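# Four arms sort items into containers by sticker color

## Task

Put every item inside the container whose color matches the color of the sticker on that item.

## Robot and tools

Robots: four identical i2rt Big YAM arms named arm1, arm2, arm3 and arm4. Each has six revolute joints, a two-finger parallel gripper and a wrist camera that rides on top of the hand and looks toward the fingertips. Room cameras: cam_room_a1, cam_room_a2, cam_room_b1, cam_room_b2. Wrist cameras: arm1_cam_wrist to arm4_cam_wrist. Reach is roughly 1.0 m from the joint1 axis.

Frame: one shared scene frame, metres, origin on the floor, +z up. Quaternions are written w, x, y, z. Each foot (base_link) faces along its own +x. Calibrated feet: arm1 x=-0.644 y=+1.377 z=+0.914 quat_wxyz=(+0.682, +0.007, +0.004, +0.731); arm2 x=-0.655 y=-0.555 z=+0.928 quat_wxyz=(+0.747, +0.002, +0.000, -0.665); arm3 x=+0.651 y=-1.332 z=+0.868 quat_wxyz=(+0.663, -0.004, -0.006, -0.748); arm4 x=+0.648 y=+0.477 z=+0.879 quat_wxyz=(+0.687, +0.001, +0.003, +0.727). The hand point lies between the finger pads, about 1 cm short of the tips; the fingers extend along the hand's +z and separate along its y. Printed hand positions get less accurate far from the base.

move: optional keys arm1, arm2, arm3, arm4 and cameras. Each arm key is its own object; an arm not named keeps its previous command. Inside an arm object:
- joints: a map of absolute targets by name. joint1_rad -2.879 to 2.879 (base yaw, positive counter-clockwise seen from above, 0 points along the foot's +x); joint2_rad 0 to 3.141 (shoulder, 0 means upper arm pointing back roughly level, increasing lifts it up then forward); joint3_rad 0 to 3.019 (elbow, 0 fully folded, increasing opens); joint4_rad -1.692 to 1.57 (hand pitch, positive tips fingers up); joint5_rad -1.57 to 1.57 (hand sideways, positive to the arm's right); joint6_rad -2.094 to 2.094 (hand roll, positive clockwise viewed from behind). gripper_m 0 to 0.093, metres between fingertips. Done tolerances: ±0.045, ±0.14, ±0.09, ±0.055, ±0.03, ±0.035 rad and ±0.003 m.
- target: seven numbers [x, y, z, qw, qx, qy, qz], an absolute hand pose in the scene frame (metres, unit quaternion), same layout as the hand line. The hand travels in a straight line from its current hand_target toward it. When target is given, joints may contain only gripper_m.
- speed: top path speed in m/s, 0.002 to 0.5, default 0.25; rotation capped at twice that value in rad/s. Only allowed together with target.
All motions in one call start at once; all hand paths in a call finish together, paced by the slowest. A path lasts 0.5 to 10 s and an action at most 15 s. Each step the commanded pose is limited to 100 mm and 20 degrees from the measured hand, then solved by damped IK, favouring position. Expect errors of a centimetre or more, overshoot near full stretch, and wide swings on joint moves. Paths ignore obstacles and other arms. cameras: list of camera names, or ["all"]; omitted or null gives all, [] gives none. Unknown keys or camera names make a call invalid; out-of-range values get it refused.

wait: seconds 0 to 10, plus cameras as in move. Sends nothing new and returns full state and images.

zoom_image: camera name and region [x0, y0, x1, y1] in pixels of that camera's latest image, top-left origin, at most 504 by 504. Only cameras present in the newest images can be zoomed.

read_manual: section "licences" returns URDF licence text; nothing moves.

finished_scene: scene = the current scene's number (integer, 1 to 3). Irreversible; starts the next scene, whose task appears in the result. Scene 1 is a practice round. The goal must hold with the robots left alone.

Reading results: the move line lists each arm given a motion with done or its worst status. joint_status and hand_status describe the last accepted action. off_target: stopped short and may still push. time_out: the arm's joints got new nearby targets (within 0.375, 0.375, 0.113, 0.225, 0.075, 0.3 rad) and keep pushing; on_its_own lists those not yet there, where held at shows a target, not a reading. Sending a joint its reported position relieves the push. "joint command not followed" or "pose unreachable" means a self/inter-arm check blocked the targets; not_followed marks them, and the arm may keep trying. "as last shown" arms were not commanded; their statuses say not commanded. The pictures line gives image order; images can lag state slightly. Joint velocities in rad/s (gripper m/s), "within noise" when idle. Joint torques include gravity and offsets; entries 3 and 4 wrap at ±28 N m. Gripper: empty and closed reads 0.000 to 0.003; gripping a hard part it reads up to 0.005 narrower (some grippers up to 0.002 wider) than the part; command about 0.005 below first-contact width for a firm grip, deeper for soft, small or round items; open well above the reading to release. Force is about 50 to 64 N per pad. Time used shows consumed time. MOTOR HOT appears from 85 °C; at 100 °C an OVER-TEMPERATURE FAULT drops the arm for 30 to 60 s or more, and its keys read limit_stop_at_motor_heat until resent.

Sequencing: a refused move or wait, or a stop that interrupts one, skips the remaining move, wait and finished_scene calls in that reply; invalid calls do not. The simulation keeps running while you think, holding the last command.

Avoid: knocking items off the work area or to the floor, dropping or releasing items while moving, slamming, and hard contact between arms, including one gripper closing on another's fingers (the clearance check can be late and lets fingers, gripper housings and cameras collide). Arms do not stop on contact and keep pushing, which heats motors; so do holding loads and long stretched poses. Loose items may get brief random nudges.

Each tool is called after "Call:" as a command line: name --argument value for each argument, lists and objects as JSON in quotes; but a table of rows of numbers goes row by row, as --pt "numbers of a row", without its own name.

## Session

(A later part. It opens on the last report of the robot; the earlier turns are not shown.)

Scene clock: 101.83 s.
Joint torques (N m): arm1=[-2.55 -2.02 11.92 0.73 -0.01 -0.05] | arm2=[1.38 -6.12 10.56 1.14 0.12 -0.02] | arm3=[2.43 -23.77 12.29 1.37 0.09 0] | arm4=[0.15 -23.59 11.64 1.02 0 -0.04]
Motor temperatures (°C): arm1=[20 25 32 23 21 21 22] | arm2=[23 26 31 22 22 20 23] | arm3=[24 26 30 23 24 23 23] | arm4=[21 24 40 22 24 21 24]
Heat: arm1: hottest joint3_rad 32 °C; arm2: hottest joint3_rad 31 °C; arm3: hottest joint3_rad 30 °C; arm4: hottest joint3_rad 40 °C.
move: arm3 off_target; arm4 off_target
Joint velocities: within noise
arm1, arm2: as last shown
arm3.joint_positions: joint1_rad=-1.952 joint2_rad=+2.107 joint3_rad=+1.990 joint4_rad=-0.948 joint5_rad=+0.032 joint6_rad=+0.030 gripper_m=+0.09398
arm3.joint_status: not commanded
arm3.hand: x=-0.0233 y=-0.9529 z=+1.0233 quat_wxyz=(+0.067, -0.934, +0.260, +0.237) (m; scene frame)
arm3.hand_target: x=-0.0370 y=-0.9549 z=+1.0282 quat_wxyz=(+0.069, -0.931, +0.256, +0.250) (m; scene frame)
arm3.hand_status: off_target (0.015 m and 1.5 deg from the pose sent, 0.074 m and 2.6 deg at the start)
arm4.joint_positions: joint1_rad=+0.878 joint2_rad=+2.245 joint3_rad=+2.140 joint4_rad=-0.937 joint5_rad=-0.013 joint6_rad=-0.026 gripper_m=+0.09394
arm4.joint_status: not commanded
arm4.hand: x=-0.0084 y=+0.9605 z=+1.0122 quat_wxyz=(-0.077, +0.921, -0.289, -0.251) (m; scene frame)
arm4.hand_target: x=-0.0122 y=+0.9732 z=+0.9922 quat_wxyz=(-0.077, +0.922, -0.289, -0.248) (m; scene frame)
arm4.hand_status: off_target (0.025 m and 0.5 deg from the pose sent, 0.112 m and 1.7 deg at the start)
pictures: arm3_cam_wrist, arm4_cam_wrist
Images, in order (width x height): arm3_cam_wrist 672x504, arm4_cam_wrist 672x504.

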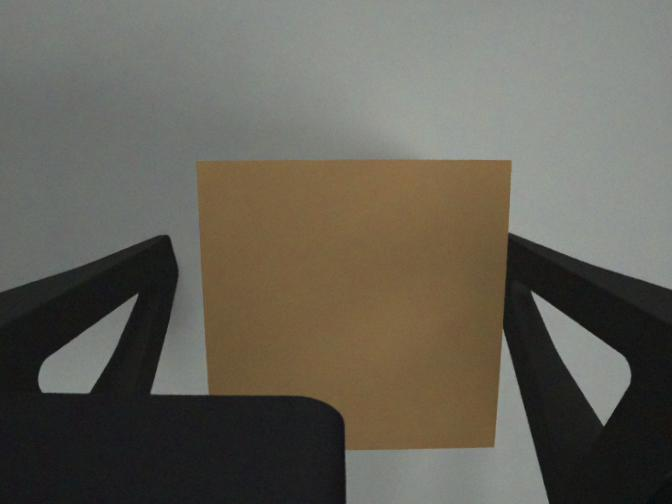

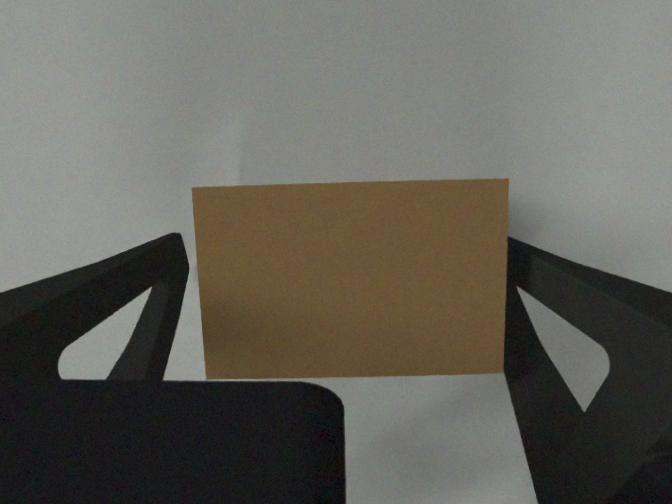

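Call:
move --arm3 '{"joints": {"gripper_m": 0.042}}' --arm4 '{"joints": {"gripper_m": 0.055}, "target": [-0.0145,0.979,0.982,0.0774,-0.9217,0.2888,0.2470]}' --cameras '[]'

Call:
move --arm3 '{"target": [0.035,-0.975,1.14,0.0687,-0.9312,0.2565,0.2495], "speed": 0.35}' --arm4 '{"target": [0.04,0.930,1.14,0.0774,-0.9217,0.2888,0.2470], "speed": 0.35}' --cameras '["arm3_cam_wrist","arm4_cam_wrist"]'

Scene clock: 108.87 s.
Joint torques (N m): arm1=[-2.61 -2.14 11.81 0.77 -0.08 -0.06] | arm2=[1.32 -5.95 10.55 1.13 0.12 -0.01] | arm3=[2.26 -23.88 12.29 1.33 0.09 0.01] | arm4=[0.21 -22.59 11.7 1.36 -0.09 -0.02]
Motor temperatures (°C): arm1=[20 25 32 23 21 21 21] | arm2=[23 26 31 22 22 20 23] | arm3=[24 27 31 23 24 23 23] | arm4=[21 24 40 22 24 21 24]
Heat: arm1: hottest joint3_rad 32 °C; arm2: hottest joint3_rad 31 °C; arm3: hottest joint3_rad 31 °C; arm4: hottest joint3_rad 40 °C.
move: arm3 off_target; arm4 off_target
Joint velocities: within noise
arm1, arm2: as last shown
arm3.joint_positions: joint1_rad=-1.952 joint2_rad=+2.107 joint3_rad=+1.990 joint4_rad=-0.948 joint5_rad=+0.032 joint6_rad=+0.030 gripper_m=+0.05319
arm3.joint_status: gripper_m off_target (ended at +0.05322, target +0.04200)
arm3.hand: x=-0.0233 y=-0.9529 z=+1.0233 quat_wxyz=(+0.067, -0.934, +0.260, +0.237) (m; scene frame)
arm3.hand_target: x=-0.0370 y=-0.9549 z=+1.0282 quat_wxyz=(+0.069, -0.931, +0.256, +0.250) (m; scene frame)
arm3.hand_status: not commanded
arm4.joint_positions: joint1_rad=+0.873 joint2_rad=+2.246 joint3_rad=+2.140 joint4_rad=-0.934 joint5_rad=-0.013 joint6_rad=-0.030 gripper_m=+0.06964
arm4.joint_status: gripper_m off_target (ended at +0.06967, target +0.05500)
arm4.hand: x=-0.0063 y=+0.9647 z=+1.0117 quat_wxyz=(-0.078, +0.920, -0.290, -0.252) (m; scene frame)
arm4.hand_target: x=-0.0123 y=+0.9774 z=+0.9823 quat_wxyz=(-0.078, +0.922, -0.289, -0.248) (m; scene frame)
arm4.hand_status: off_target (0.034 m and 0.6 deg from the pose sent, 0.036 m and 0.4 deg at the start)
pictures: none
No camera images: "cameras" was empty.

Scene clock: 110.27 s.
Joint torques (N m): arm1=[-2.55 -2.73 11.74 0.7 -0.04 -0.02] | arm2=[1.26 -6.01 10.55 1.14 0.11 -0.02] | arm3=[0.56 -21.42 9.55 0.8 -0.07 -0.12] | arm4=[0.97 -23 11.06 0.44 0.12 0.01]
Motor temperatures (°C): arm1=[20 25 32 23 21 21 21] | arm2=[23 25 31 22 22 20 23] | arm3=[24 27 31 23 24 23 23] | arm4=[21 24 40 22 24 21 25]
Heat: arm1: hottest joint3_rad 32 °C; arm2: hottest joint3_rad 31 °C; arm3: hottest joint3_rad 31 °C; arm4: hottest joint3_rad 40 °C.
move: arm3 off_target; arm4 done
Joint velocities: within noise
arm1, arm2: as last shown
arm1.joint_positions: joint1_rad=-2.243 joint2_rad=+0.970 joint3_rad=+0.894 joint4_rad=-1.033 joint5_rad=-0.008 joint6_rad=+0.003 gripper_m=+0.09296
arm3.joint_positions: joint1_rad=-1.952 joint2_rad=+1.874 joint3_rad=+1.940 joint4_rad=-1.088 joint5_rad=+0.023 joint6_rad=+0.022 gripper_m=+0.05319
arm3.joint_status: not commanded
arm3.hand: x=+0.0310 y=-0.9827 z=+1.1495 quat_wxyz=(+0.069, -0.929, +0.254, +0.259) (m; scene frame)
arm3.hand_target: x=+0.0351 y=-0.9752 z=+1.1400 quat_wxyz=(+0.069, -0.931, +0.256, +0.250) (m; scene frame)
arm3.hand_status: off_target (0.013 m and 1.1 deg from the pose sent, 0.132 m and 1.5 deg at the start)
arm4.joint_positions: joint1_rad=+0.873 joint2_rad=+2.024 joint3_rad=+2.113 joint4_rad=-1.133 joint5_rad=-0.013 joint6_rad=-0.030 gripper_m=+0.06964
arm4.joint_status: not commanded
arm4.hand: x=+0.0451 y=+0.9272 z=+1.1427 quat_wxyz=(-0.077, +0.921, -0.290, -0.249) (m; scene frame)
arm4.hand_target: x=+0.0402 y=+0.9299 z=+1.1398 quat_wxyz=(-0.077, +0.922, -0.289, -0.247) (m; scene frame)
arm4.hand_status: done (0.006 m and 0.3 deg from the pose sent, 0.141 m and 0.5 deg at the start)
pictures: arm3_cam_wrist, arm4_cam_wrist
Images, in order (width x height): arm3_cam_wrist 672x504, arm4_cam_wrist 672x504.

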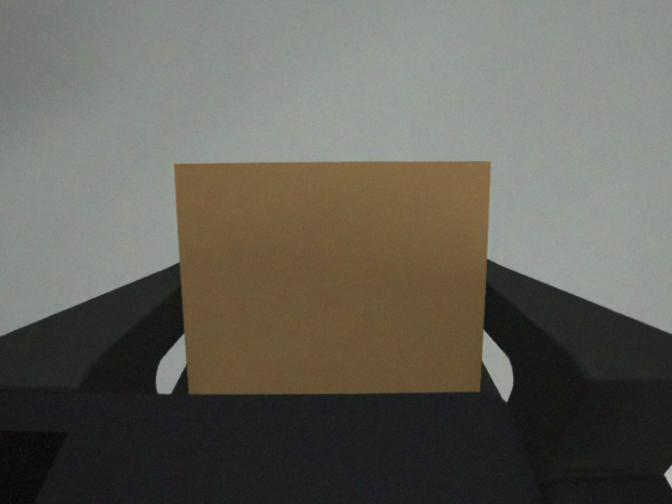

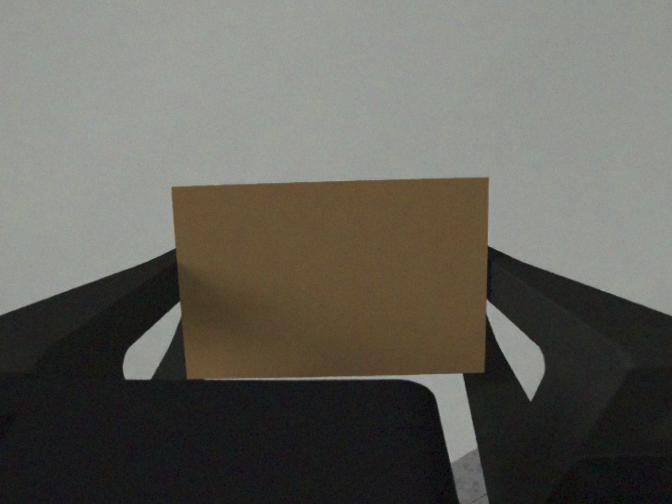

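Call:
move --arm3 '{"target": [0.35,-1.153,1.15,0.0687,-0.9312,0.2565,0.2495], "speed": 0.45}' --arm4 '{"target": [0.36,0.677,1.15,0.0774,-0.9217,0.2888,0.2470], "speed": 0.45}' --cameras '[]'

Call:
move --arm3 '{"joints": {"joint1_rad": 0.98, "joint2_rad": 0.95, "joint3_rad": 1.15, "joint4_rad": -1.25, "joint5_rad": 0, "joint6_rad": 0}}' --arm4 '{"joints": {"joint1_rad": -1.12, "joint2_rad": 0.95, "joint3_rad": 1.15, "joint4_rad": -1.25, "joint5_rad": 0, "joint6_rad": 0}}' --cameras '["arm3_cam_wrist","arm4_cam_wrist"]'

Scene clock: 116.70 s.
Joint torques (N m): arm1=[-2.96 -1.96 11.75 1.03 -0.08 -0.07] | arm2=[1.26 -6.01 10.56 1.14 0.12 -0.01] | arm3=[0.44 -4.48 9.51 0.87 -0.05 -0.11] | arm4=[1.32 -4.01 9.73 0.54 0.21 0.18]
Motor temperatures (°C): arm1=[20 25 33 23 21 21 21] | arm2=[23 25 31 22 22 20 23] | arm3=[24 27 31 23 24 23 24] | arm4=[21 25 39 22 24 21 25]
Heat: arm1: hottest joint3_rad 33 °C; arm2: hottest joint3_rad 31 °C; arm3: hottest joint3_rad 31 °C; arm4: hottest joint3_rad 39 °C.
move: arm3 done; arm4 done
Joint velocities: within noise
arm1, arm2: as last shown
arm3.joint_positions: joint1_rad=-1.952 joint2_rad=+0.900 joint3_rad=+0.978 joint4_rad=-1.105 joint5_rad=+0.023 joint6_rad=+0.022 gripper_m=+0.05319
arm3.joint_status: not commanded
arm3.hand: x=+0.3481 y=-1.1564 z=+1.1534 quat_wxyz=(+0.068, -0.930, +0.254, +0.256) (m; scene frame)
arm3.hand_target: x=+0.3501 y=-1.1530 z=+1.1500 quat_wxyz=(+0.069, -0.931, +0.257, +0.249) (m; scene frame)
arm3.hand_status: done (0.005 m and 0.7 deg from the pose sent, 0.362 m and 1.1 deg at the start)
arm4.joint_positions: joint1_rad=+0.912 joint2_rad=+0.908 joint3_rad=+0.940 joint4_rad=-1.067 joint5_rad=+0.007 joint6_rad=-0.006 gripper_m=+0.06964
arm4.joint_status: not commanded
arm4.hand: x=+0.3620 y=+0.6779 z=+1.1515 quat_wxyz=(-0.080, +0.921, -0.285, -0.253) (m; scene frame)
arm4.hand_target: x=+0.3600 y=+0.6769 z=+1.1499 quat_wxyz=(-0.077, +0.922, -0.289, -0.247) (m; scene frame)
arm4.hand_status: done (0.003 m and 0.9 deg from the pose sent, 0.402 m and 0.3 deg at the start)
pictures: none
No camera images: "cameras" was empty.

Scene clock: 119.03 s.
Joint torques (N m): arm1=[-3.08 -2.2 11.77 0.83 -0.06 -0.06] | arm2=[1.32 -5.89 10.55 1.16 0.12 -0.02] | arm3=[1.79 -6.48 13.2 0.69 0.13 -0.1] | arm4=[0.56 -5.71 11.47 0.44 0.04 0.09]
Motor temperatures (°C): arm1=[20 25 33 23 21 21 21] | arm2=[23 25 31 22 22 20 23] | arm3=[24 27 31 23 24 23 24] | arm4=[21 25 39 22 24 21 25]
Heat: arm1: hottest joint3_rad 33 °C; arm2: hottest joint3_rad 31 °C; arm3: hottest joint3_rad 31 °C; arm4: hottest joint3_rad 39 °C.
move: arm3 done; arm4 done
Joint velocities: within noise
arm1, arm2: as last shown
arm3.joint_positions: joint1_rad=+0.972 joint2_rad=+0.959 joint3_rad=+1.107 joint4_rad=-1.244 joint5_rad=-0.003 joint6_rad=+0.006 gripper_m=+0.05318
arm3.joint_status: all done
arm3.hand: x=+0.9139 y=-1.5579 z=+1.1883 quat_wxyz=(-0.224, -0.343, -0.908, +0.087) (m; scene frame)
arm3.hand_target: x=+0.9181 y=-1.5581 z=+1.2117 quat_wxyz=(-0.244, -0.335, -0.905, +0.096) (m; scene frame)
arm3.hand_status: not commanded
arm4.joint_positions: joint1_rad=-1.120 joint2_rad=+0.954 joint3_rad=+1.115 joint4_rad=-1.240 joint5_rad=+0.001 joint6_rad=-0.006 gripper_m=+0.06973
arm4.joint_status: all done
arm4.hand: x=+0.9570 y=+0.6486 z=+1.2004 quat_wxyz=(-0.233, +0.246, -0.939, -0.059) (m; scene frame)
arm4.hand_target: x=+0.9587 y=+0.6498 z=+1.2177 quat_wxyz=(-0.247, +0.243, -0.936, -0.064) (m; scene frame)
arm4.hand_status: not commanded
pictures: arm3_cam_wrist, arm4_cam_wrist
Images, in order (width x height): arm3_cam_wrist 672x504, arm4_cam_wrist 672x504.

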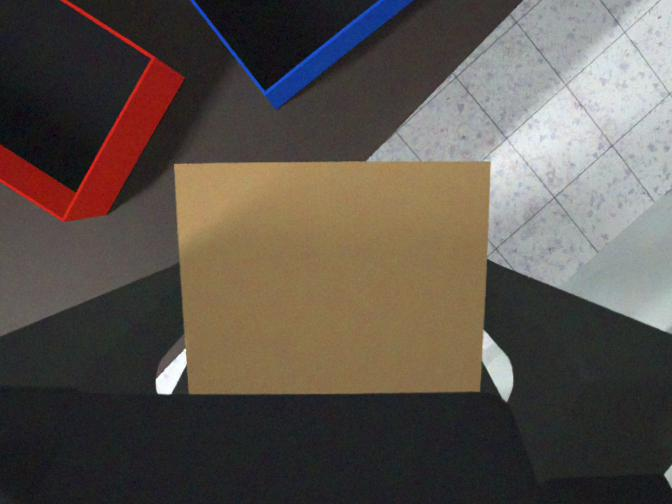

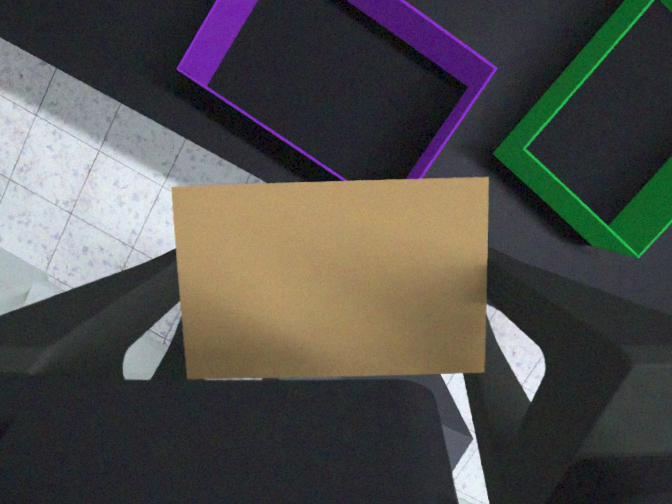

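Call:
move --arm3 '{"target": [1.165,-1.765,0.91,0.267,0.042,0.963,-0.012], "speed": 0.4}' --arm4 '{"target": [1.115,0.722,0.91,0.267,0.034,0.963,-0.009], "speed": 0.4}' --cameras '["arm3_cam_wrist","arm4_cam_wrist"]'

Scene clock: 126.13 s.
Joint torques (N m): arm1=[-2.78 -2.43 11.95 0.8 -0.05 -0.05] | arm2=[1.26 -6.01 10.54 1.16 0.13 -0.02] | arm3=[0.09 -22.77 12.07 0.58 -0.38 -0.13] | arm4=[1.32 -15.97 9.35 1.14 0.45 0.19]
Motor temperatures (°C): arm1=[20 24 33 23 21 21 21] | arm2=[23 25 31 22 22 20 23] | arm3=[24 26 31 23 24 23 24] | arm4=[21 25 38 22 24 21 25]
Heat: arm1: hottest joint3_rad 33 °C; arm2: hottest joint3_rad 31 °C; arm3: hottest joint3_rad 31 °C; arm4: hottest joint3_rad 38 °C.
move: arm3 off_target; arm4 off_target
Joint velocities: within noise
arm1, arm2: as last shown
arm3.joint_positions: joint1_rad=+0.919 joint2_rad=+2.018 joint3_rad=+1.424 joint4_rad=-0.614 joint5_rad=-0.342 joint6_rad=-0.614 gripper_m=+0.05317
arm3.joint_status: not commanded
arm3.hand: x=+1.1542 y=-1.7424 z=+0.8821 quat_wxyz=(-0.245, -0.045, -0.969, -0.008) (m; scene frame)
arm3.hand_target: x=+1.1638 y=-1.7640 z=+0.9106 quat_wxyz=(-0.267, -0.042, -0.963, +0.012) (m; scene frame)
arm3.hand_status: off_target (0.037 m and 3.5 deg from the pose sent, 0.428 m and 36.6 deg at the start)
arm4.joint_positions: joint1_rad=-1.049 joint2_rad=+1.693 joint3_rad=+0.926 joint4_rad=-0.419 joint5_rad=+0.314 joint6_rad=+0.570 gripper_m=+0.06975
arm4.joint_status: not commanded
arm4.hand: x=+1.0954 y=+0.7055 z=+0.8892 quat_wxyz=(-0.240, -0.025, -0.970, +0.028) (m; scene frame)
arm4.hand_target: x=+1.1139 y=+0.7215 z=+0.9107 quat_wxyz=(-0.267, -0.034, -0.963, +0.009) (m; scene frame)
arm4.hand_status: off_target (0.033 m and 4.0 deg from the pose sent, 0.339 m and 33.5 deg at the start)
pictures: arm3_cam_wrist, arm4_cam_wrist
Images, in order (width x height): arm3_cam_wrist 672x504, arm4_cam_wrist 672x504.

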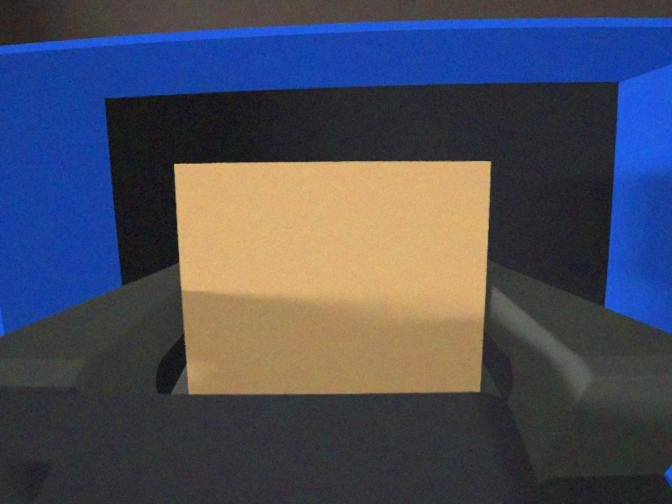

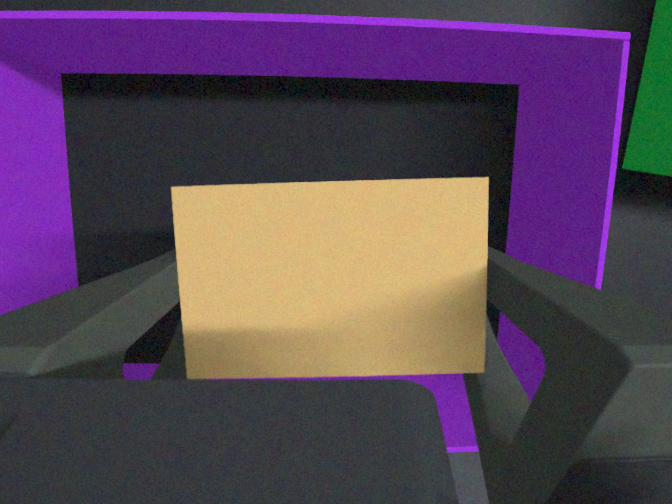

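Call:
move --arm3 '{"target": [1.165,-1.783,0.785,0.267,0.042,0.963,-0.012], "speed": 0.25}' --arm4 '{"target": [1.115,0.752,0.77,0.267,0.034,0.963,-0.009], "speed": 0.25}' --cameras '["arm3_cam_wrist","arm4_cam_wrist"]'

Scene clock: 141.90 s.
Joint torques (N m): arm1=[-3.49 -1.85 11.69 0.83 -0.04 -0.02] | arm2=[1.32 -5.95 10.52 1.13 0.12 -0.01] | arm3=[0.21 -23.77 10.11 1.26 -0.39 -0.13] | arm4=[0.62 -18.2 6.45 1.16 0.46 0.19]
Motor temperatures (°C): arm1=[20 24 33 23 21 21 21] | arm2=[23 25 31 22 22 20 23] | arm3=[24 27 32 23 24 23 24] | arm4=[21 25 38 22 24 21 26]
Heat: arm1: hottest joint3_rad 33 °C; arm2: hottest joint3_rad 31 °C; arm3: hottest joint3_rad 32 °C; arm4: hottest joint3_rad 38 °C.
move: arm3 off_target; arm4 off_target
Joint velocities: within noise
arm1, arm2: as last shown
arm3.joint_positions: joint1_rad=+0.899 joint2_rad=+2.239 joint3_rad=+1.428 joint4_rad=-0.412 joint5_rad=-0.349 joint6_rad=-0.632 gripper_m=+0.05317
arm3.joint_status: not commanded
arm3.hand: x=+1.1509 y=-1.7574 z=+0.7610 quat_wxyz=(-0.242, -0.046, -0.969, -0.012) (m; scene frame)
arm3.hand_target: x=+1.1638 y=-1.7820 z=+0.7859 quat_wxyz=(-0.267, -0.042, -0.963, +0.012) (m; scene frame)
arm3.hand_status: off_target (0.038 m and 4.1 deg from the pose sent, 0.106 m and 3.5 deg at the start)
arm4.joint_positions: joint1_rad=-0.992 joint2_rad=+2.028 joint3_rad=+0.948 joint4_rad=-0.101 joint5_rad=+0.337 joint6_rad=+0.621 gripper_m=+0.06975
arm4.joint_status: not commanded
arm4.hand: x=+1.0996 y=+0.7390 z=+0.7608 quat_wxyz=(-0.249, -0.025, -0.968, +0.023) (m; scene frame)
arm4.hand_target: x=+1.1145 y=+0.7518 z=+0.7706 quat_wxyz=(-0.267, -0.034, -0.963, +0.009) (m; scene frame)
arm4.hand_status: off_target (0.022 m and 2.9 deg from the pose sent, 0.129 m and 4.0 deg at the start)
pictures: arm3_cam_wrist, arm4_cam_wrist
Images, in order (width x height): arm3_cam_wrist 672x504, arm4_cam_wrist 672x504.

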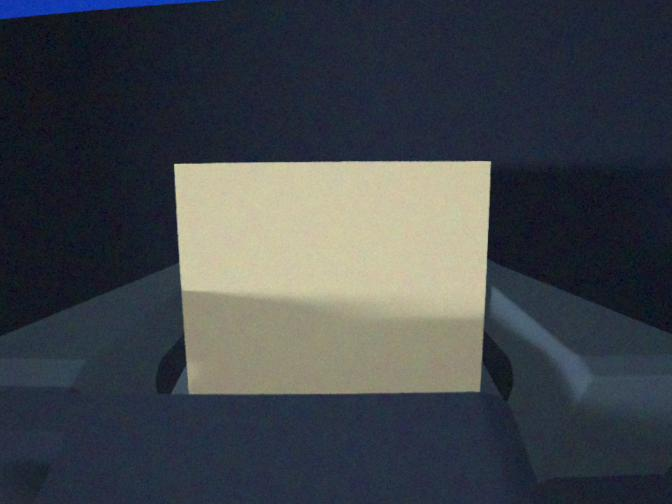

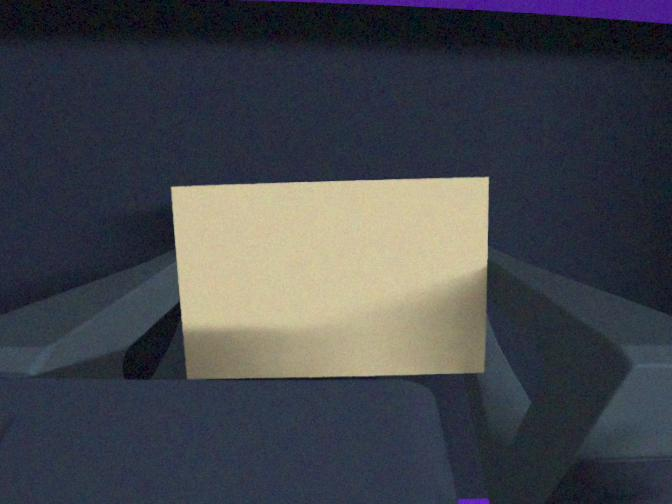

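Call:
move --arm3 '{"target": [1.165,-1.783,0.764,0.267,0.042,0.963,-0.012], "speed": 0.12}' --arm4 '{"target": [1.115,0.752,0.744,0.267,0.034,0.963,-0.009], "speed": 0.12}' --cameras '[]'

Call:
move --arm3 '{"target": [1.165,-1.783,0.752,0.267,0.042,0.963,-0.012], "speed": 0.1}' --arm4 '{"target": [1.115,0.752,0.733,0.267,0.034,0.963,-0.009], "speed": 0.1}' --cameras '[]'

Scene clock: 146.83 s.
Joint torques (N m): arm1=[-2.96 -2.26 11.86 0.9 -0.03 -0.04] | arm2=[1.32 -6.01 10.55 1.16 0.13 -0.02] | arm3=[0.21 -21.6 10.29 1.33 -0.38 -0.11] | arm4=[1.08 -16.62 6.24 1.13 0.47 0.16]
Motor temperatures (°C): arm1=[20 24 33 23 21 21 21] | arm2=[23 25 31 22 22 20 23] | arm3=[24 27 31 23 24 23 24] | arm4=[21 25 37 22 24 21 26]
Heat: arm1: hottest joint3_rad 33 °C; arm2: hottest joint3_rad 31 °C; arm3: hottest joint3_rad 31 °C; arm4: hottest joint3_rad 37 °C.
move: arm3 off_target; arm4 off_target
Joint velocities: within noise
arm1.joint_positions: joint1_rad=-2.243 joint2_rad=+0.970 joint3_rad=+0.894 joint4_rad=-1.033 joint5_rad=-0.008 joint6_rad=+0.003 gripper_m=+0.09296
arm1.joint_status: not commanded
arm1.hand: x=-0.3481 y=+1.1764 z=+1.1411 quat_wxyz=(-0.212, -0.290, -0.931, +0.065) (m; scene frame)
arm1.hand_target: x=-0.3500 y=+1.1731 z=+1.1399 quat_wxyz=(-0.206, -0.292, -0.932, +0.065) (m; scene frame)
arm1.hand_status: not commanded
arm2.joint_positions: joint1_rad=+0.918 joint2_rad=+0.984 joint3_rad=+0.873 joint4_rad=-0.991 joint5_rad=+0.003 joint6_rad=+0.011 gripper_m=+0.08493
arm2.joint_status: not commanded
arm2.hand: x=-0.3469 y=-0.7402 z=+1.1497 quat_wxyz=(-0.224, -0.263, -0.936, +0.060) (m; scene frame)
arm2.hand_target: x=-0.3501 y=-0.7361 z=+1.1402 quat_wxyz=(-0.209, -0.258, -0.942, +0.057) (m; scene frame)
arm2.hand_status: not commanded
arm3.joint_positions: joint1_rad=+0.899 joint2_rad=+2.251 joint3_rad=+1.428 joint4_rad=-0.377 joint5_rad=-0.350 joint6_rad=-0.633 gripper_m=+0.05317
arm3.joint_status: not commanded
arm3.hand: x=+1.1544 y=-1.7609 z=+0.7567 quat_wxyz=(-0.250, -0.044, -0.967, -0.004) (m; scene frame)
arm3.hand_target: x=+1.1641 y=-1.7823 z=+0.7649 quat_wxyz=(-0.267, -0.042, -0.963, +0.012) (m; scene frame)
arm3.hand_status: off_target (0.026 m and 2.7 deg from the pose sent, 0.029 m and 4.1 deg at the start)
arm4.joint_positions: joint1_rad=-0.992 joint2_rad=+2.077 joint3_rad=+0.954 joint4_rad=-0.044 joint5_rad=+0.337 joint6_rad=+0.622 gripper_m=+0.06975
arm4.joint_status: not commanded
arm4.hand: x=+1.1024 y=+0.7410 z=+0.7433 quat_wxyz=(-0.254, -0.027, -0.967, +0.019) (m; scene frame)
arm4.hand_target: x=+1.1146 y=+0.7518 z=+0.7444 quat_wxyz=(-0.267, -0.034, -0.963, +0.009) (m; scene frame)
arm4.hand_status: off_target (0.017 m and 2.0 deg from the pose sent, 0.026 m and 2.9 deg at the start)
pictures: none
No camera images: "cameras" was empty.

Scene clock: 147.80 s.
Joint torques (N m): arm1=[-2.61 -2.61 11.81 0.87 -0.01 -0.05] | arm2=[1.32 -6.12 10.55 1.16 0.12 -0.02] | arm3=[0.26 -20.89 10.02 1.36 -0.35 -0.12] | arm4=[0.62 -15.79 6.11 1.13 0.43 0.18]
Motor temperatures (°C): arm1=[20 24 33 23 21 21 21] | arm2=[23 25 31 22 22 20 23] | arm3=[24 27 31 23 24 23 24] | arm4=[21 25 37 22 24 21 26]
Heat: arm1: hottest joint3_rad 33 °C; arm2: hottest joint3_rad 31 °C; arm3: hottest joint3_rad 31 °C; arm4: hottest joint3_rad 37 °C.
move: arm3 off_target; arm4 off_target
Joint velocities: within noise
arm1, arm2: as last shown
arm3.joint_positions: joint1_rad=+0.898 joint2_rad=+2.266 joint3_rad=+1.433 joint4_rad=-0.356 joint5_rad=-0.350 joint6_rad=-0.634 gripper_m=+0.05317
arm3.joint_status: not commanded
arm3.hand: x=+1.1565 y=-1.7634 z=+0.7505 quat_wxyz=(-0.254, -0.043, -0.966, +0.000) (m; scene frame)
arm3.hand_target: x=+1.1641 y=-1.7824 z=+0.7526 quat_wxyz=(-0.267, -0.042, -0.963, +0.012) (m; scene frame)
arm3.hand_status: off_target (0.021 m and 2.1 deg from the pose sent, 0.025 m and 2.7 deg at the start)
arm4.joint_positions: joint1_rad=-0.992 joint2_rad=+2.093 joint3_rad=+0.960 joint4_rad=-0.020 joint5_rad=+0.339 joint6_rad=+0.624 gripper_m=+0.06975
arm4.joint_status: not commanded
arm4.hand: x=+1.1061 y=+0.7437 z=+0.7394 quat_wxyz=(-0.260, -0.029, -0.965, +0.014) (m; scene frame)
arm4.hand_target: x=+1.1146 y=+0.7519 z=+0.7334 quat_wxyz=(-0.267, -0.034, -0.963, +0.009) (m; scene frame)
arm4.hand_status: off_target (0.014 m and 1.1 deg from the pose sent, 0.020 m and 2.1 deg at the start)
pictures: none
No camera images: "cameras" was empty.

Call:
move --arm3 '{"target": [1.165,-1.783,0.735,0.267,0.042,0.963,-0.012], "speed": 0.1}' --arm4 '{"target": [1.115,0.752,0.725,0.267,0.034,0.963,-0.009], "speed": 0.1}' --cameras '[]'

Call:
move --arm3 '{"target": [1.165,-1.783,0.728,0.267,0.042,0.963,-0.012], "speed": 0.1}' --arm4 '{"target": [1.115,0.752,0.72,0.267,0.034,0.963,-0.009], "speed": 0.1}' --cameras '[]'

Scene clock: 152.43 s.
Joint torques (N m): arm1=[-2.96 -2.32 11.92 0.79 -0.03 -0.08] | arm2=[1.32 -6.12 10.59 1.14 0.12 -0.01] | arm3=[0.32 -19.19 9.48 1.39 -0.3 -0.1] | arm4=[0.97 -14.68 5.89 1.26 0.37 0.14]
Motor temperatures (°C): arm1=[20 24 33 23 21 21 21] | arm2=[23 25 31 22 22 20 23] | arm3=[24 27 31 23 24 23 24] | arm4=[21 25 37 22 24 21 26]
Heat: arm1: hottest joint3_rad 33 °C; arm2: hottest joint3_rad 31 °C; arm3: hottest joint3_rad 31 °C; arm4: hottest joint3_rad 37 °C.
move: arm3 off_target; arm4 off_target
Joint velocities: within noise
arm1, arm2: as last shown
arm3.joint_positions: joint1_rad=+0.898 joint2_rad=+2.278 joint3_rad=+1.444 joint4_rad=-0.327 joint5_rad=-0.352 joint6_rad=-0.634 gripper_m=+0.05317
arm3.joint_status: not commanded
arm3.hand: x=+1.1631 y=-1.7696 z=+0.7499 quat_wxyz=(-0.265, -0.040, -0.963, +0.008) (m; scene frame)
arm3.hand_target: x=+1.1641 y=-1.7823 z=+0.7355 quat_wxyz=(-0.267, -0.042, -0.963, +0.012) (m; scene frame)
arm3.hand_status: off_target (0.020 m and 0.6 deg from the pose sent, 0.026 m and 2.1 deg at the start)
arm4.joint_positions: joint1_rad=-0.992 joint2_rad=+2.100 joint3_rad=+0.965 joint4_rad=-0.002 joint5_rad=+0.339 joint6_rad=+0.624 gripper_m=+0.06975
arm4.joint_status: not commanded
arm4.hand: x=+1.1100 y=+0.7464 z=+0.7389 quat_wxyz=(-0.267, -0.031, -0.963, +0.010) (m; scene frame)
arm4.hand_target: x=+1.1144 y=+0.7517 z=+0.7255 quat_wxyz=(-0.267, -0.034, -0.963, +0.009) (m; scene frame)
arm4.hand_status: off_target (0.016 m and 0.4 deg from the pose sent, 0.019 m and 1.1 deg at the start)
pictures: none
No camera images: "cameras" was empty.

Scene clock: 153.40 s.
Joint torques (N m): arm1=[-3.14 -1.96 11.85 0.76 -0.06 -0.01] | arm2=[1.26 -6.01 10.55 1.17 0.13 -0.01] | arm3=[0.26 -18.32 9.58 1.44 -0.27 -0.11] | arm4=[0.97 -13.86 5.96 1.1 0.4 0.12]
Motor temperatures (°C): arm1=[20 24 33 23 21 21 21] | arm2=[23 25 31 22 22 20 23] | arm3=[24 27 31 23 24 23 24] | arm4=[21 25 37 22 24 21 26]
Heat: arm1: hottest joint3_rad 33 °C; arm2: hottest joint3_rad 31 °C; arm3: hottest joint3_rad 31 °C; arm4: hottest joint3_rad 37 °C.
move: arm3 off_target; arm4 off_target
Joint velocities: within noise
arm1, arm2: as last shown
arm3.joint_positions: joint1_rad=+0.898 joint2_rad=+2.280 joint3_rad=+1.444 joint4_rad=-0.315 joint5_rad=-0.352 joint6_rad=-0.634 gripper_m=+0.05317
arm3.joint_status: not commanded
arm3.hand: x=+1.1645 y=-1.7711 z=+0.7496 quat_wxyz=(-0.268, -0.039, -0.963, +0.011) (m; scene frame)
arm3.hand_target: x=+1.1639 y=-1.7820 z=+0.7287 quat_wxyz=(-0.267, -0.042, -0.963, +0.012) (m; scene frame)
arm3.hand_status: off_target (0.025 m and 0.4 deg from the pose sent, 0.026 m and 0.6 deg at the start)
arm4.joint_positions: joint1_rad=-0.992 joint2_rad=+2.103 joint3_rad=+0.965 joint4_rad=+0.010 joint5_rad=+0.340 joint6_rad=+0.624 gripper_m=+0.06975
arm4.joint_status: not commanded
arm4.hand: x=+1.1114 y=+0.7473 z=+0.7385 quat_wxyz=(-0.270, -0.031, -0.962, +0.008) (m; scene frame)
arm4.hand_target: x=+1.1141 y=+0.7515 z=+0.7206 quat_wxyz=(-0.267, -0.034, -0.963, +0.009) (m; scene frame)
arm4.hand_status: off_target (0.019 m and 0.5 deg from the pose sent, 0.020 m and 0.4 deg at the start)
pictures: none
No camera images: "cameras" was empty.

Call:
move --arm3 '{"joints": {"gripper_m": 0.08}, "target": [1.165,-1.781,0.746,0.267,0.042,0.963,-0.012], "speed": 0.1}' --arm4 '{"joints": {"gripper_m": 0.088}, "target": [1.114,0.751,0.736,0.267,0.034,0.963,-0.009], "speed": 0.1}' --cameras '[]'

Call:
move --arm3 '{"target": [1.125,-1.783,0.93,0.267,0.042,0.963,-0.012], "speed": 0.25}' --arm4 '{"target": [1.075,0.752,0.93,0.267,0.034,0.963,-0.009], "speed": 0.25}' --cameras '["arm3_cam_wrist","arm4_cam_wrist"]'

Scene clock: 160.03 s.
Joint torques (N m): arm1=[-2.96 -2.26 11.84 0.72 -0.07 -0.06] | arm2=[1.32 -6.01 10.58 1.16 0.12 -0.02] | arm3=[0.38 -21.89 8.84 0.14 -0.02 -0.06] | arm4=[1.08 -18.14 5.14 0.03 0.24 0.13]
Motor temperatures (°C): arm1=[20 24 33 23 21 21 21] | arm2=[23 25 32 22 22 20 23] | arm3=[24 27 31 23 24 23 24] | arm4=[21 25 36 22 24 21 26]
Heat: arm1: hottest joint3_rad 33 °C; arm2: hottest joint3_rad 32 °C; arm3: hottest joint3_rad 31 °C; arm4: hottest joint3_rad 36 °C.
move: arm3 off_target; arm4 done
Joint velocities: within noise
arm1, arm2: as last shown
arm3.joint_positions: joint1_rad=+0.898 joint2_rad=+2.283 joint3_rad=+1.446 joint4_rad=-0.312 joint5_rad=-0.358 joint6_rad=-0.636 gripper_m=+0.07996
arm3.joint_status: all done
arm3.hand: x=+1.1655 y=-1.7708 z=+0.7486 quat_wxyz=(-0.270, -0.037, -0.962, +0.010) (m; scene frame)
arm3.hand_target: x=+1.1647 y=-1.7808 z=+0.7461 quat_wxyz=(-0.267, -0.042, -0.963, +0.012) (m; scene frame)
arm3.hand_status: off_target (0.011 m and 0.8 deg from the pose sent, 0.011 m and 0.4 deg at the start)
arm4.joint_positions: joint1_rad=-0.992 joint2_rad=+2.107 joint3_rad=+0.969 joint4_rad=+0.011 joint5_rad=+0.344 joint6_rad=+0.626 gripper_m=+0.08790
arm4.joint_status: all done
arm4.hand: x=+1.1123 y=+0.7470 z=+0.7373 quat_wxyz=(-0.271, -0.033, -0.962, +0.009) (m; scene frame)
arm4.hand_target: x=+1.1139 y=+0.7509 z=+0.7360 quat_wxyz=(-0.267, -0.034, -0.963, +0.009) (m; scene frame)
arm4.hand_status: done (0.005 m and 0.5 deg from the pose sent, 0.005 m and 0.5 deg at the start)
pictures: none
No camera images: "cameras" was empty.

Scene clock: 161.50 s.
Joint torques (N m): arm1=[-2.96 -1.9 11.67 0.94 -0.07 -0.05] | arm2=[1.32 -6.07 10.56 1.14 0.12 -0.02] | arm3=[0.26 -20.89 9.55 0.43 -0.35 -0.13] | arm4=[1.03 -14.68 8.36 0.18 0.47 0.19]
Motor temperatures (°C): arm1=[20 24 33 23 21 21 21] | arm2=[23 25 32 22 22 20 23] | arm3=[24 27 31 23 24 23 24] | arm4=[21 25 36 22 24 21 26]
Heat: arm1: hottest joint3_rad 33 °C; arm2: hottest joint3_rad 32 °C; arm3: hottest joint3_rad 31 °C; arm4: hottest joint3_rad 36 °C.
move: arm3 done; arm4 done
Joint velocities: within noise
arm1, arm2: as last shown
arm3.joint_positions: joint1_rad=+0.846 joint2_rad=+1.954 joint3_rad=+1.436 joint4_rad=-0.661 joint5_rad=-0.371 joint6_rad=-0.682 gripper_m=+0.07997
arm3.joint_status: not commanded
arm3.hand: x=+1.1268 y=-1.7742 z=+0.9249 quat_wxyz=(-0.264, -0.041, -0.964, +0.008) (m; scene frame)
arm3.hand_target: x=+1.1249 y=-1.7829 z=+0.9300 quat_wxyz=(-0.267, -0.042, -0.963, +0.012) (m; scene frame)
arm3.hand_status: done (0.010 m and 0.6 deg from the pose sent, 0.186 m and 0.8 deg at the start)
arm4.joint_positions: joint1_rad=-0.940 joint2_rad=+1.619 joint3_rad=+0.933 joint4_rad=-0.474 joint5_rad=+0.361 joint6_rad=+0.673 gripper_m=+0.08791
arm4.joint_status: not commanded
arm4.hand: x=+1.0713 y=+0.7458 z=+0.9246 quat_wxyz=(-0.264, -0.029, -0.964, +0.012) (m; scene frame)
arm4.hand_target: x=+1.0748 y=+0.7519 z=+0.9299 quat_wxyz=(-0.267, -0.034, -0.963, +0.009) (m; scene frame)
arm4.hand_status: done (0.009 m and 0.7 deg from the pose sent, 0.196 m and 0.5 deg at the start)
pictures: arm3_cam_wrist, arm4_cam_wrist
Images, in order (width x height): arm3_cam_wrist 672x504, arm4_cam_wrist 672x504.

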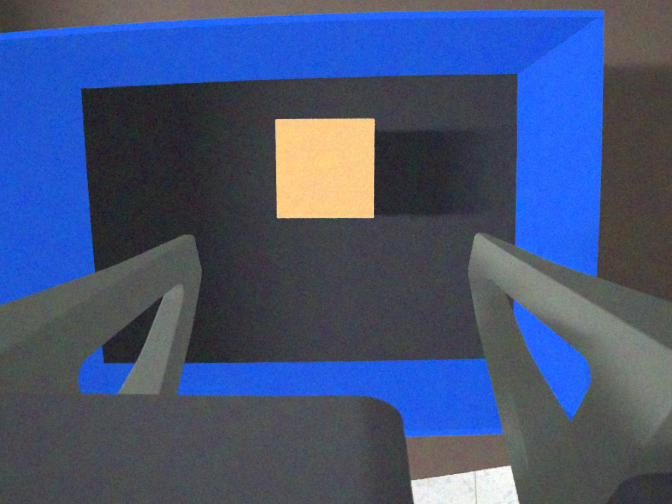

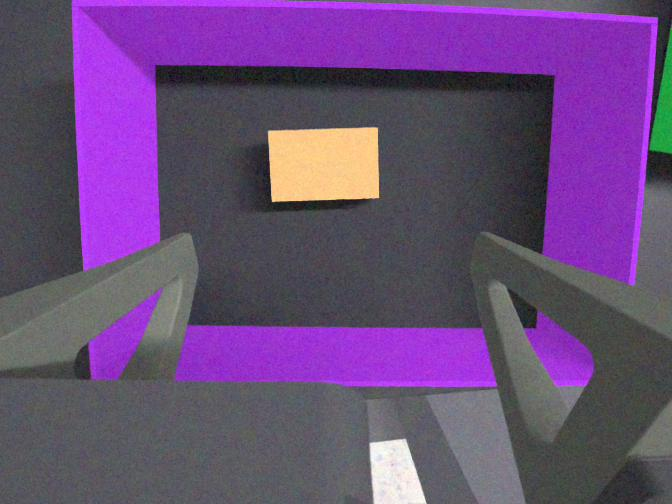

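Call:
finished_scene --scene 3

The scene is finished: the task was done.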